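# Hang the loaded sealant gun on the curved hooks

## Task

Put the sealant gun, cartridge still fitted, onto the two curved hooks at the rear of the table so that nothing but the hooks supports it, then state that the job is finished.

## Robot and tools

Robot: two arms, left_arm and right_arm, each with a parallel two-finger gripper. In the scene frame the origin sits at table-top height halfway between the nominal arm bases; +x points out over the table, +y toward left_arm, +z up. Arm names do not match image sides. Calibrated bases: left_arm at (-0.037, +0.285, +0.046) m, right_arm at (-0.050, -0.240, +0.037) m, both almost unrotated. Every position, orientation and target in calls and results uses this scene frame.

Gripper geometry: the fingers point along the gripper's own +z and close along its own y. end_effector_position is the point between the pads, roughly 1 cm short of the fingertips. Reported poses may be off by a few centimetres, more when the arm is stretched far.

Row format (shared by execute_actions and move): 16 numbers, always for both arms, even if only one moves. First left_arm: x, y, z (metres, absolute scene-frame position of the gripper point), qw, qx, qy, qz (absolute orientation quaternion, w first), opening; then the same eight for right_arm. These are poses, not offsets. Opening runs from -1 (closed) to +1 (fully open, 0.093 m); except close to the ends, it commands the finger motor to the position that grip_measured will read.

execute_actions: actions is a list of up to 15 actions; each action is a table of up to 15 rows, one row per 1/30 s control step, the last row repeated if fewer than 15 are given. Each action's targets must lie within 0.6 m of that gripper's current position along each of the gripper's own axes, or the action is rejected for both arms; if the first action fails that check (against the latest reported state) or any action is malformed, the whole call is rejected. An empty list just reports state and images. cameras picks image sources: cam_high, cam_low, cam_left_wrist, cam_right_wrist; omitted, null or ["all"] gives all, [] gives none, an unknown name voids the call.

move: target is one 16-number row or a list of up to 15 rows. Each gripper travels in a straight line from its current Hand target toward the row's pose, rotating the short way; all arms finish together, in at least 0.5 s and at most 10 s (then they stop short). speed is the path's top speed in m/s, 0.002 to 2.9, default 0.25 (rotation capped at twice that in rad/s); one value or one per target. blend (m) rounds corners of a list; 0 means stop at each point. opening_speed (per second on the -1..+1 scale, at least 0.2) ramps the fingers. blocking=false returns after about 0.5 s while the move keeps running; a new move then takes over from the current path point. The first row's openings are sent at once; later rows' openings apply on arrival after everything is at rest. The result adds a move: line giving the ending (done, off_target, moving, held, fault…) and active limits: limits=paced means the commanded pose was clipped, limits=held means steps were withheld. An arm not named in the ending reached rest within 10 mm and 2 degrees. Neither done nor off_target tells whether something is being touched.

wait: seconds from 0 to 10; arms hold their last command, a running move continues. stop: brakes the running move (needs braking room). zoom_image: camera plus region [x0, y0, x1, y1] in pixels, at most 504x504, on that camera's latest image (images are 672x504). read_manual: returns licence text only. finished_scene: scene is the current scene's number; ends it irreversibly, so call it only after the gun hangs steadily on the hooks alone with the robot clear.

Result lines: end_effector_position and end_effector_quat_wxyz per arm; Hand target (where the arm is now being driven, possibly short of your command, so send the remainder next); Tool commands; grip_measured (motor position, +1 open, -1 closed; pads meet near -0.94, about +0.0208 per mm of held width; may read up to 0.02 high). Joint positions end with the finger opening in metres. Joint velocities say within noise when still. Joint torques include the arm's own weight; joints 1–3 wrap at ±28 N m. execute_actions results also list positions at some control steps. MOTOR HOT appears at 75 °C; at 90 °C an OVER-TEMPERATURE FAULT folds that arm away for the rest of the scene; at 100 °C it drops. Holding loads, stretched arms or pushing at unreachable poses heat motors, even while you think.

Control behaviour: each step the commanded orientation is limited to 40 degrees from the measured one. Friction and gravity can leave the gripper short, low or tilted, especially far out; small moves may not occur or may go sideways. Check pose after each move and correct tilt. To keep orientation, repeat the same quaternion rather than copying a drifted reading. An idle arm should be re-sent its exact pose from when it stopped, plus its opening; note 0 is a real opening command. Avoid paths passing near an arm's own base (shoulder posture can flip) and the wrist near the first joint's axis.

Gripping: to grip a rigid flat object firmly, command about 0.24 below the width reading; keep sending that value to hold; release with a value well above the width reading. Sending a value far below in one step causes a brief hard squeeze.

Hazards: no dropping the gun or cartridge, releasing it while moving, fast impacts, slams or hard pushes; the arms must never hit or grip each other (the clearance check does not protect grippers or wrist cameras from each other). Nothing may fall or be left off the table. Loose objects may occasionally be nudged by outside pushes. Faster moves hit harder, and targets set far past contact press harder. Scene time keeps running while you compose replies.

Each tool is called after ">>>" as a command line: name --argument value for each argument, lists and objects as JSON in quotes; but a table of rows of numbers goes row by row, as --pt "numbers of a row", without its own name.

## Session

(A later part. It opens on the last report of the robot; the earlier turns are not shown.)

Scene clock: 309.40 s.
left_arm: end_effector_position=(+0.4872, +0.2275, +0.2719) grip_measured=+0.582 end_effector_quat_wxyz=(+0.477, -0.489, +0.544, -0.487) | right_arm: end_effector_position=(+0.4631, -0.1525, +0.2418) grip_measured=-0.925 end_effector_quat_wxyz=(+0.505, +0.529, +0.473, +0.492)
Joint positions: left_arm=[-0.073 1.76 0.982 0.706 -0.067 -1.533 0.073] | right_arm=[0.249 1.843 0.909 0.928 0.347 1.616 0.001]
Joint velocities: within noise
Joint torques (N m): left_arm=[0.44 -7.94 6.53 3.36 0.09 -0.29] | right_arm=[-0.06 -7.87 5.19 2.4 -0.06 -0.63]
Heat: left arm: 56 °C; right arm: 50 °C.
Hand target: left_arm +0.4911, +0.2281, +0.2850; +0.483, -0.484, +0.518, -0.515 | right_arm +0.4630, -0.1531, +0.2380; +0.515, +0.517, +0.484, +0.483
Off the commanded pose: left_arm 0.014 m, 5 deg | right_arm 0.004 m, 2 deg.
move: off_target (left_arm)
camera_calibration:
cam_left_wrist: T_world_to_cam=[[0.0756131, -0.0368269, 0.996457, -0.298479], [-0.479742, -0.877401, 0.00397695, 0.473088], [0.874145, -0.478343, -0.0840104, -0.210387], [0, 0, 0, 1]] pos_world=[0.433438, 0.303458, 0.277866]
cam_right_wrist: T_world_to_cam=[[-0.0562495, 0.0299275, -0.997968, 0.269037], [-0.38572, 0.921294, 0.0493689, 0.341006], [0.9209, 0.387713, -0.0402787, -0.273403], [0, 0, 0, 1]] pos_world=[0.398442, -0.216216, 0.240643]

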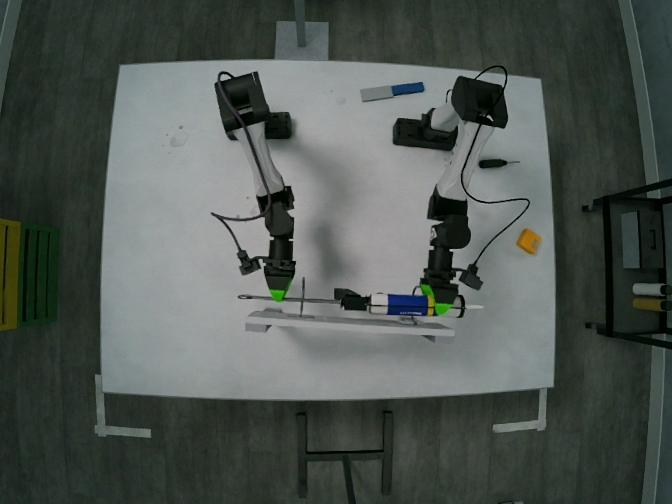

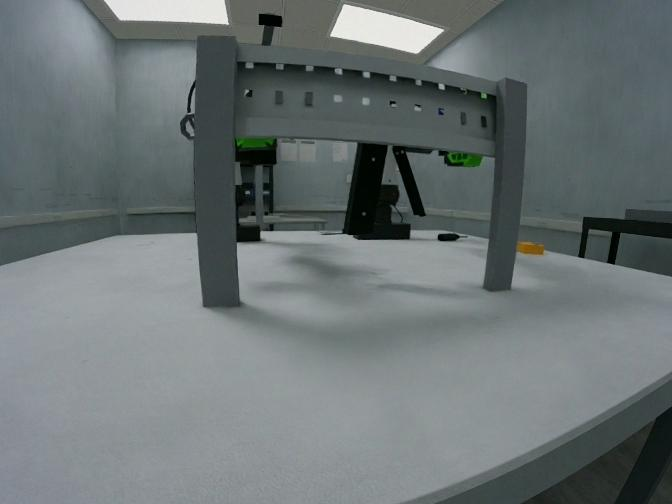

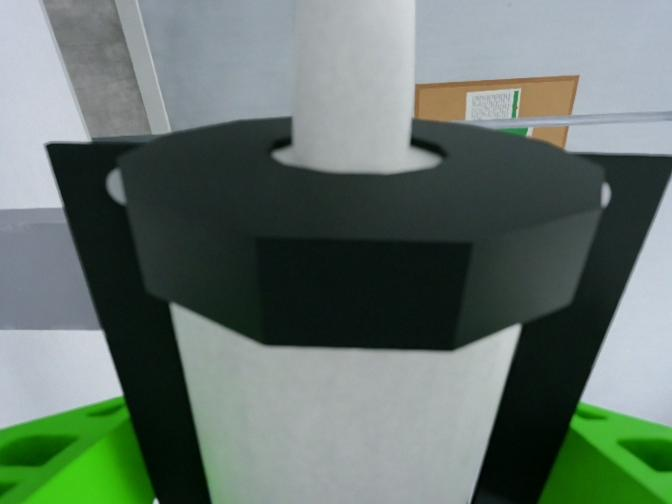

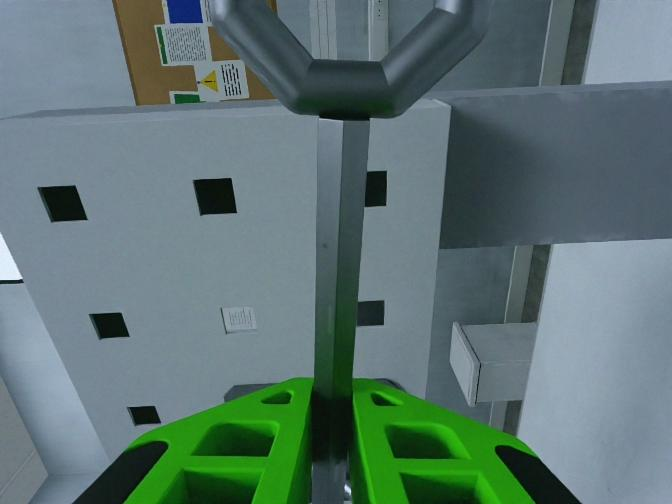

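>>> move --pt "0.489 0.228 0.276 0.4836 -0.4836 0.5159 -0.5159 0.25 0.463 -0.153 0.23 0.5159 0.5159 0.4836 0.4836 -1" --pt "0.489 0.228 0.276 0.4836 -0.4836 0.5159 -0.5159 0.25 0.463 -0.153 0.23 0.5159 0.5159 0.4836 0.4836 -0.6" --speed 0.06 --opening_speed 0.3

>>> zoom_image --camera "cam_high" --region '[240, 200, 480, 350]'

Scene clock: 320.67 s.
left_arm: end_effector_position=(+0.4858, +0.2277, +0.2734) grip_measured=+0.582 end_effector_quat_wxyz=(+0.495, -0.472, +0.543, -0.488) | right_arm: end_effector_position=(+0.4631, -0.1524, +0.2337) grip_measured=-0.602 end_effector_quat_wxyz=(+0.513, +0.520, +0.480, +0.486)
Joint positions: left_arm=[-0.073 1.769 0.959 0.775 -0.067 -1.496 0.073] | right_arm=[0.248 1.868 0.895 0.971 0.345 1.583 0.016]
Joint velocities: within noise
Joint torques (N m): left_arm=[0.32 -7.66 6.05 3.09 0.07 -0.63] | right_arm=[0.01 -8.17 5.11 2.31 -0.05 -0.27]
Heat: left arm: 52 °C; right arm: 49 °C.
Hand target: left_arm +0.4888, +0.2281, +0.2761; +0.483, -0.483, +0.518, -0.515 | right_arm +0.4630, -0.1531, +0.2300; +0.516, +0.516, +0.484, +0.483
Off the commanded pose: left_arm 0.004 m, 5 deg | right_arm 0.004 m, 1 deg.
move: off_target (left_arm); target 2's new opening was sent with right_arm's hand 0.009 m and 3 deg from that target
camera_calibration:
cam_left_wrist: T_world_to_cam=[[0.0369874, -0.0689734, 0.996933, -0.273825], [-0.4807, -0.875842, -0.0427611, 0.485426], [0.876105, -0.477644, -0.0655506, -0.215021], [0, 0, 0, 1]] pos_world=[0.431853, 0.303566, 0.279647]
cam_right_wrist: T_world_to_cam=[[-0.0537229, -0.00139081, -0.998555, 0.255104], [-0.387358, 0.921722, 0.0195563, 0.349095], [0.920363, 0.387848, -0.0500563, -0.271316], [0, 0, 0, 1]] pos_world=[0.398639, -0.216185, 0.234327]

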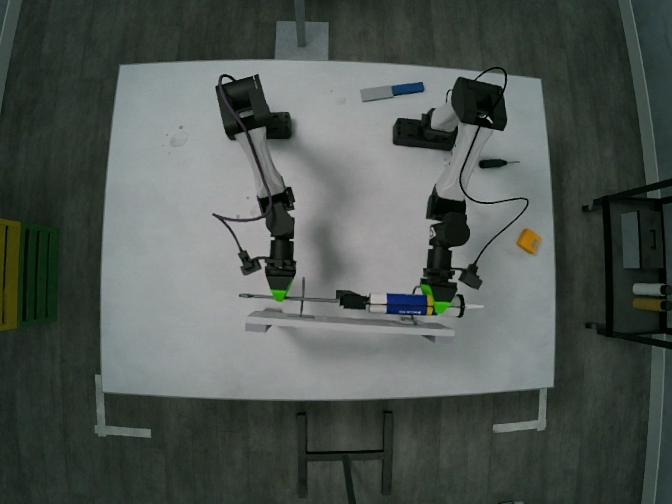

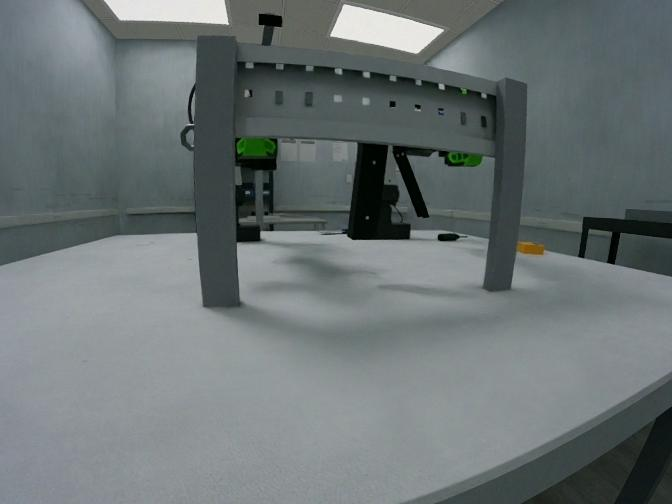

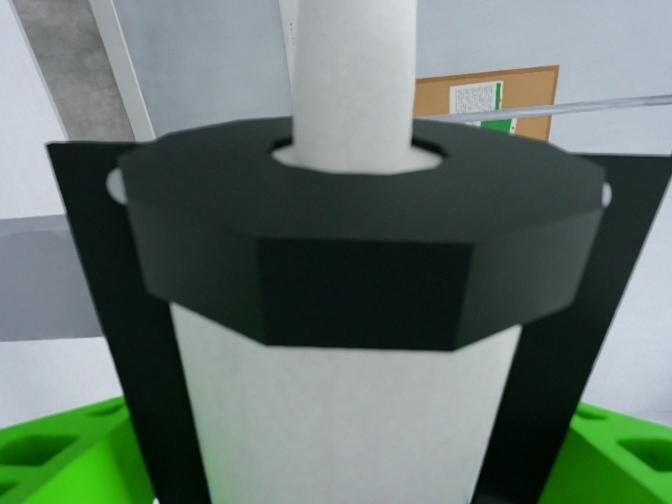

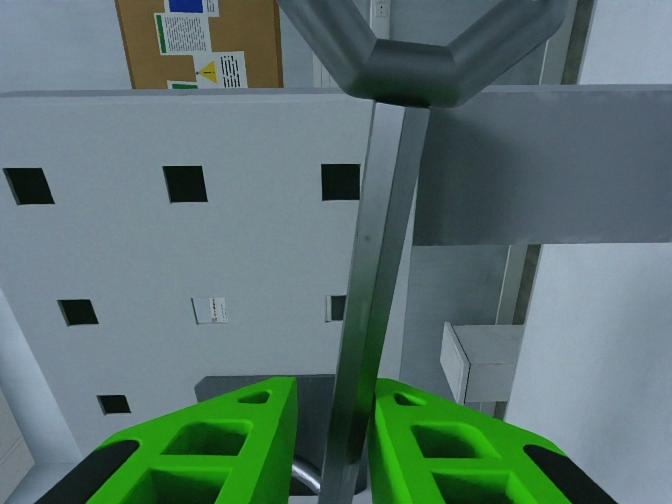

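Scaled by 2.100 from the camera's 672x504 image, which has a finer 960x720 frame.

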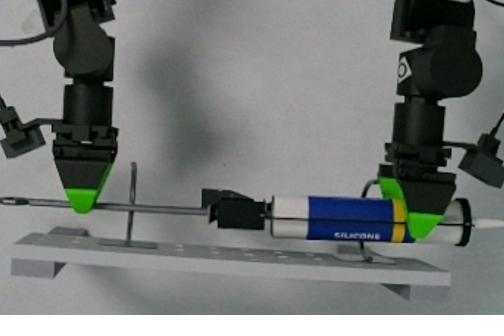

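>>> move --pt "0.489 0.228 0.276 0.4836 -0.4836 0.5159 -0.5159 0.25 0.463 -0.153 0.218 0.5159 0.5159 0.4836 0.4836 -0.5" --speed 0.06 --cameras '["cam_right_wrist"]'

>>> move --pt "0.489 0.228 0.276 0.4836 -0.4836 0.5159 -0.5159 0.8 0.463 -0.153 0.218 0.5159 0.5159 0.4836 0.4836 -0.5" --opening_speed 0.3

>>> zoom_image --camera "cam_high" --region '[240, 200, 480, 350]'

Scene clock: 332.63 s.
left_arm: end_effector_position=(+0.4858, +0.2277, +0.2740) grip_measured=+0.582 end_effector_quat_wxyz=(+0.499, -0.467, +0.546, -0.485) | right_arm: end_effector_position=(+0.4635, -0.1522, +0.2201) grip_measured=-0.501 end_effector_quat_wxyz=(+0.511, +0.522, +0.485, +0.481)
Joint positions: left_arm=[-0.073 1.769 0.959 0.778 -0.067 -1.481 0.073] | right_arm=[0.248 1.899 0.884 1 0.344 1.583 0.021]
Joint velocities: within noise
Joint torques (N m): left_arm=[0.36 -7.65 6.12 3.04 0.08 -0.75] | right_arm=[0.06 -7.98 4.79 2.53 -0.04 -0.25]
Heat: left arm: 50 °C; right arm: 48 °C.
Hand target: left_arm +0.4888, +0.2281, +0.2761; +0.483, -0.483, +0.518, -0.514 | right_arm +0.4629, -0.1530, +0.2182; +0.516, +0.516, +0.484, +0.484
Off the commanded pose: left_arm 0.004 m, 6 deg | right_arm 0.002 m, 1 deg.
move: off_target (left_arm)
camera_calibration:
cam_right_wrist: T_world_to_cam=[[-0.0672889, -0.00568036, -0.997717, 0.246977], [-0.387808, 0.921503, 0.0209084, 0.349145], [0.919281, 0.388329, -0.0642099, -0.268725], [0, 0, 0, 1]] pos_world=[0.399054, -0.215982, 0.221858]
Images, in order (width x height): cam_right_wrist 672x504.

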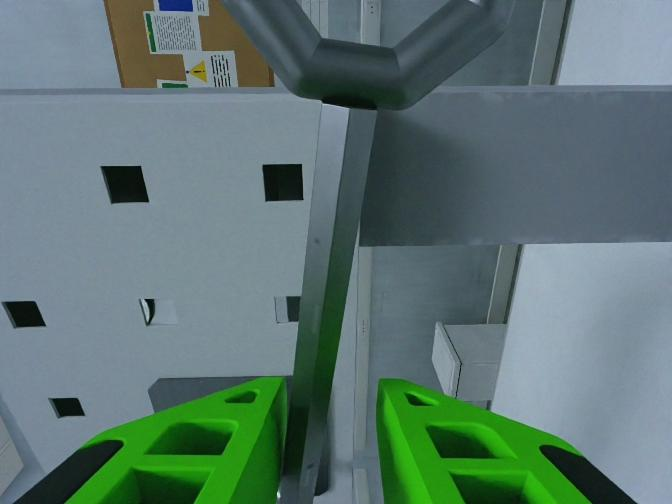

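Scene clock: 334.97 s.
left_arm: end_effector_position=(+0.4862, +0.2277, +0.2746) grip_measured=+0.797 end_effector_quat_wxyz=(+0.481, -0.486, +0.526, -0.505) | right_arm: end_effector_position=(+0.4634, -0.1522, +0.2201) grip_measured=-0.501 end_effector_quat_wxyz=(+0.511, +0.521, +0.485, +0.481)
Joint positions: left_arm=[-0.073 1.772 0.959 0.786 -0.067 -1.557 0.083] | right_arm=[0.248 1.899 0.883 1.001 0.344 1.583 0.021]
Joint velocities: within noise
Joint torques (N m): left_arm=[0.35 -7.84 6.04 3.04 0.06 -0.04] | right_arm=[0.01 -7.9 4.88 2.56 -0.03 -0.26]
Heat: left arm: 50 °C; right arm: 48 °C.
Hand target: left_arm +0.4888, +0.2281, +0.2761; +0.483, -0.484, +0.516, -0.516 | right_arm +0.4630, -0.1530, +0.2183; +0.516, +0.516, +0.484, +0.484
Off the commanded pose: left_arm 0.003 m, 2 deg | right_arm 0.002 m, 1 deg.
move: done
camera_calibration:
cam_left_wrist: T_world_to_cam=[[0.0330486, -0.00673108, 0.999431, -0.287918], [-0.478905, -0.877811, 0.00992417, 0.47072], [0.877245, -0.47896, -0.032234, -0.224687], [0, 0, 0, 1]] pos_world=[0.432051, 0.303649, 0.275841]
cam_right_wrist: T_world_to_cam=[[-0.0668814, -0.00562482, -0.997745, 0.246824], [-0.387818, 0.921501, 0.0208014, 0.349134], [0.919306, 0.388334, -0.0638127, -0.26873], [0, 0, 0, 1]] pos_world=[0.398954, -0.215982, 0.221857]

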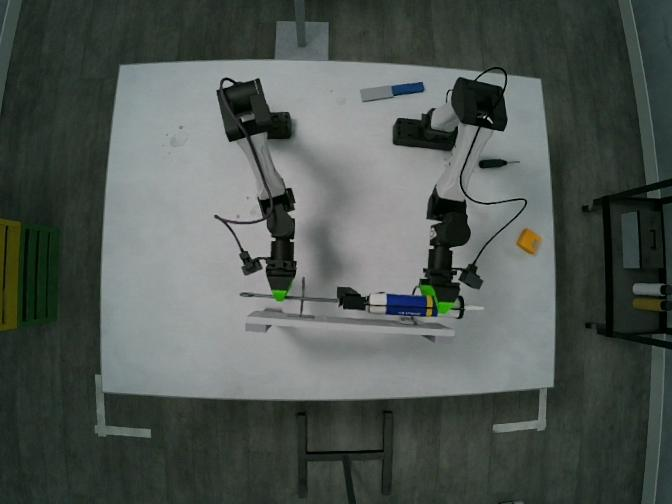

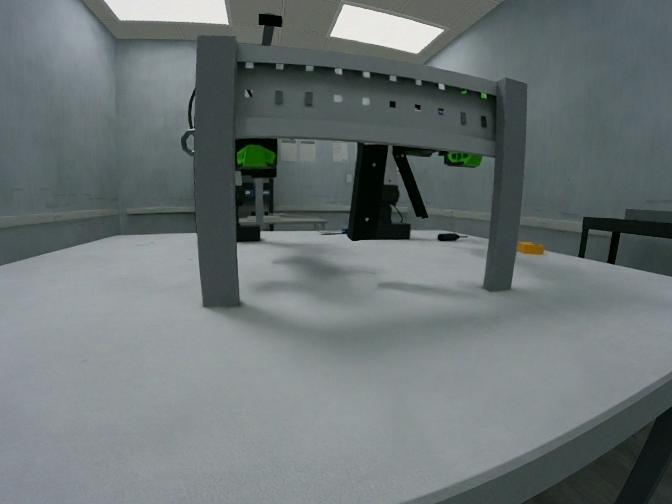

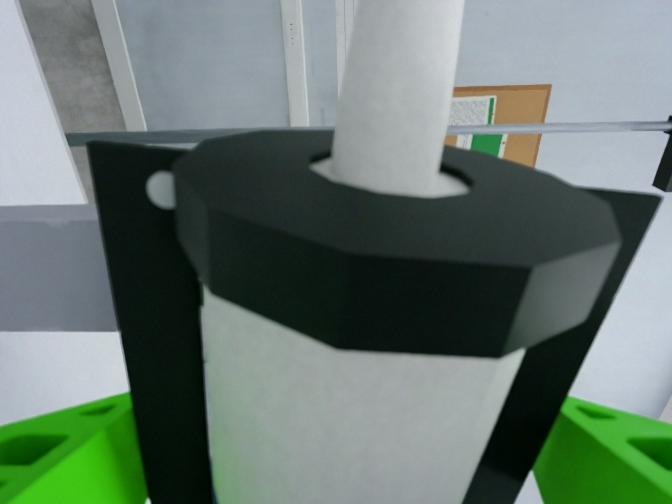

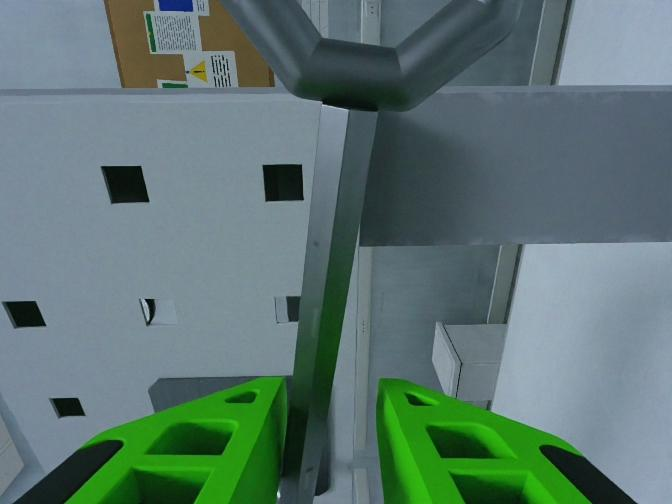

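Scaled by 2.100 from the camera's 672x504 image, which has a finer 960x720 frame.

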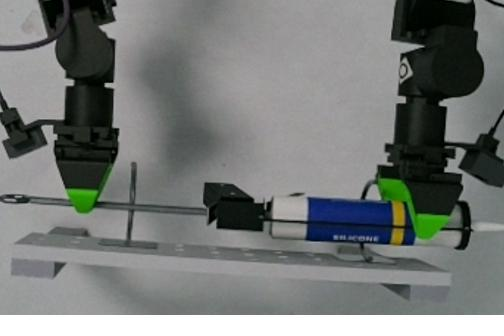

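>>> move --pt "0.489 0.228 0.273 0.4836 -0.4836 0.5159 -0.5159 1 0.463 -0.153 0.224 0.5159 0.5159 0.4836 0.4836 -0.1" --pt "0.40 0.228 0.273 0.4836 -0.4836 0.5159 -0.5159 1 0.37 -0.153 0.224 0.5159 0.5159 0.4836 0.4836 -0.1" --pt "0.3 0.26 0.3 0.4836 -0.4836 0.5159 -0.5159 1 0.27 -0.2 0.25 0.5159 0.5159 0.4836 0.4836 0" --speed '[0.06,0.06,0.25]' --opening_speed 0.4

>>> zoom_image --camera "cam_high" --region '[240, 200, 480, 350]'

Scene clock: 348.23 s.
left_arm: end_effector_position=(+0.2996, +0.2593, +0.3030) grip_measured=+1.000 end_effector_quat_wxyz=(+0.489, -0.479, +0.514, -0.517) | right_arm: end_effector_position=(+0.2697, -0.1985, +0.2454) grip_measured=-0.002 end_effector_quat_wxyz=(+0.512, +0.518, +0.487, +0.481)
Joint positions: left_arm=[-0.031 0.877 0.388 0.502 -0.026 -1.563 0.093] | right_arm=[0.299 0.921 0.22 0.687 0.391 1.576 0.045]
Joint velocities: within noise
Joint torques (N m): left_arm=[0.57 -1.25 6.52 2.45 0.12 -0.02] | right_arm=[-0.31 -2.03 6.91 2.13 -0.03 -0.19]
Heat: left arm: 51 °C; right arm: 49 °C.
Hand target: left_arm +0.3000, +0.2599, +0.2999; +0.484, -0.484, +0.516, -0.516 | right_arm +0.2700, -0.2000, +0.2499; +0.516, +0.516, +0.484, +0.483
Off the commanded pose: left_arm 0.003 m, 1 deg | right_arm 0.005 m, 1 deg.
move: done
camera_calibration:
cam_left_wrist: T_world_to_cam=[[-0.00588481, 0.00405216, 0.999974, -0.301354], [-0.478476, -0.8781, 0.000742486, 0.411603], [0.878081, -0.478459, 0.00710632, -0.0572776], [0, 0, 0, 1]] pos_world=[0.245463, 0.335245, 0.301447]
cam_right_wrist: T_world_to_cam=[[-0.0653451, -0.0128332, -0.99778, 0.257064], [-0.391757, 0.919965, 0.013824, 0.318671], [0.917745, 0.39179, -0.0651427, -0.0696392], [0, 0, 0, 1]] pos_world=[0.205551, -0.262584, 0.247551]

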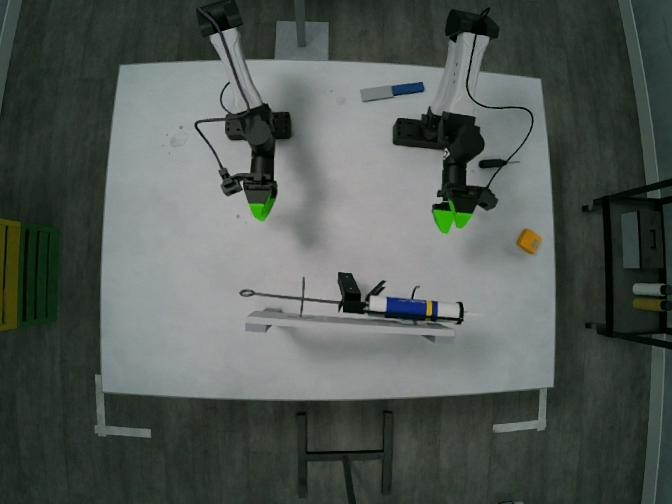

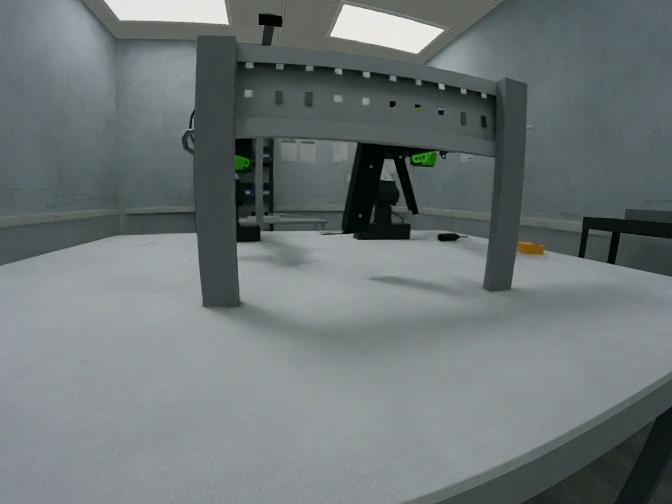

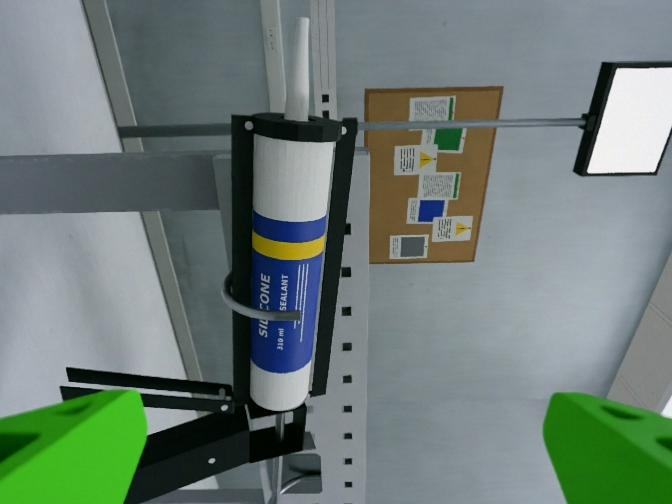

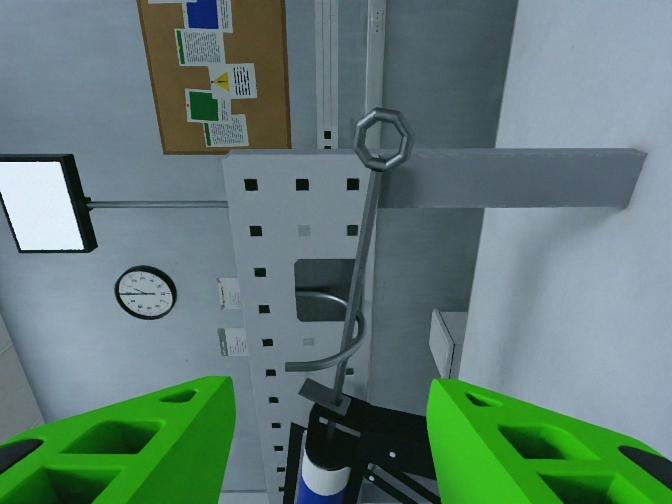

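Scaled by 2.100 from the camera's 672x504 image, which has a finer 960x720 frame.

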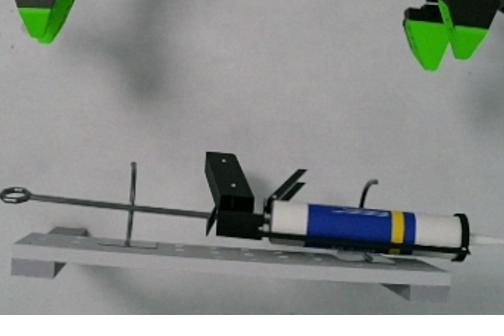

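>>> finished_scene --scene 1

The scene is finished: the task was done.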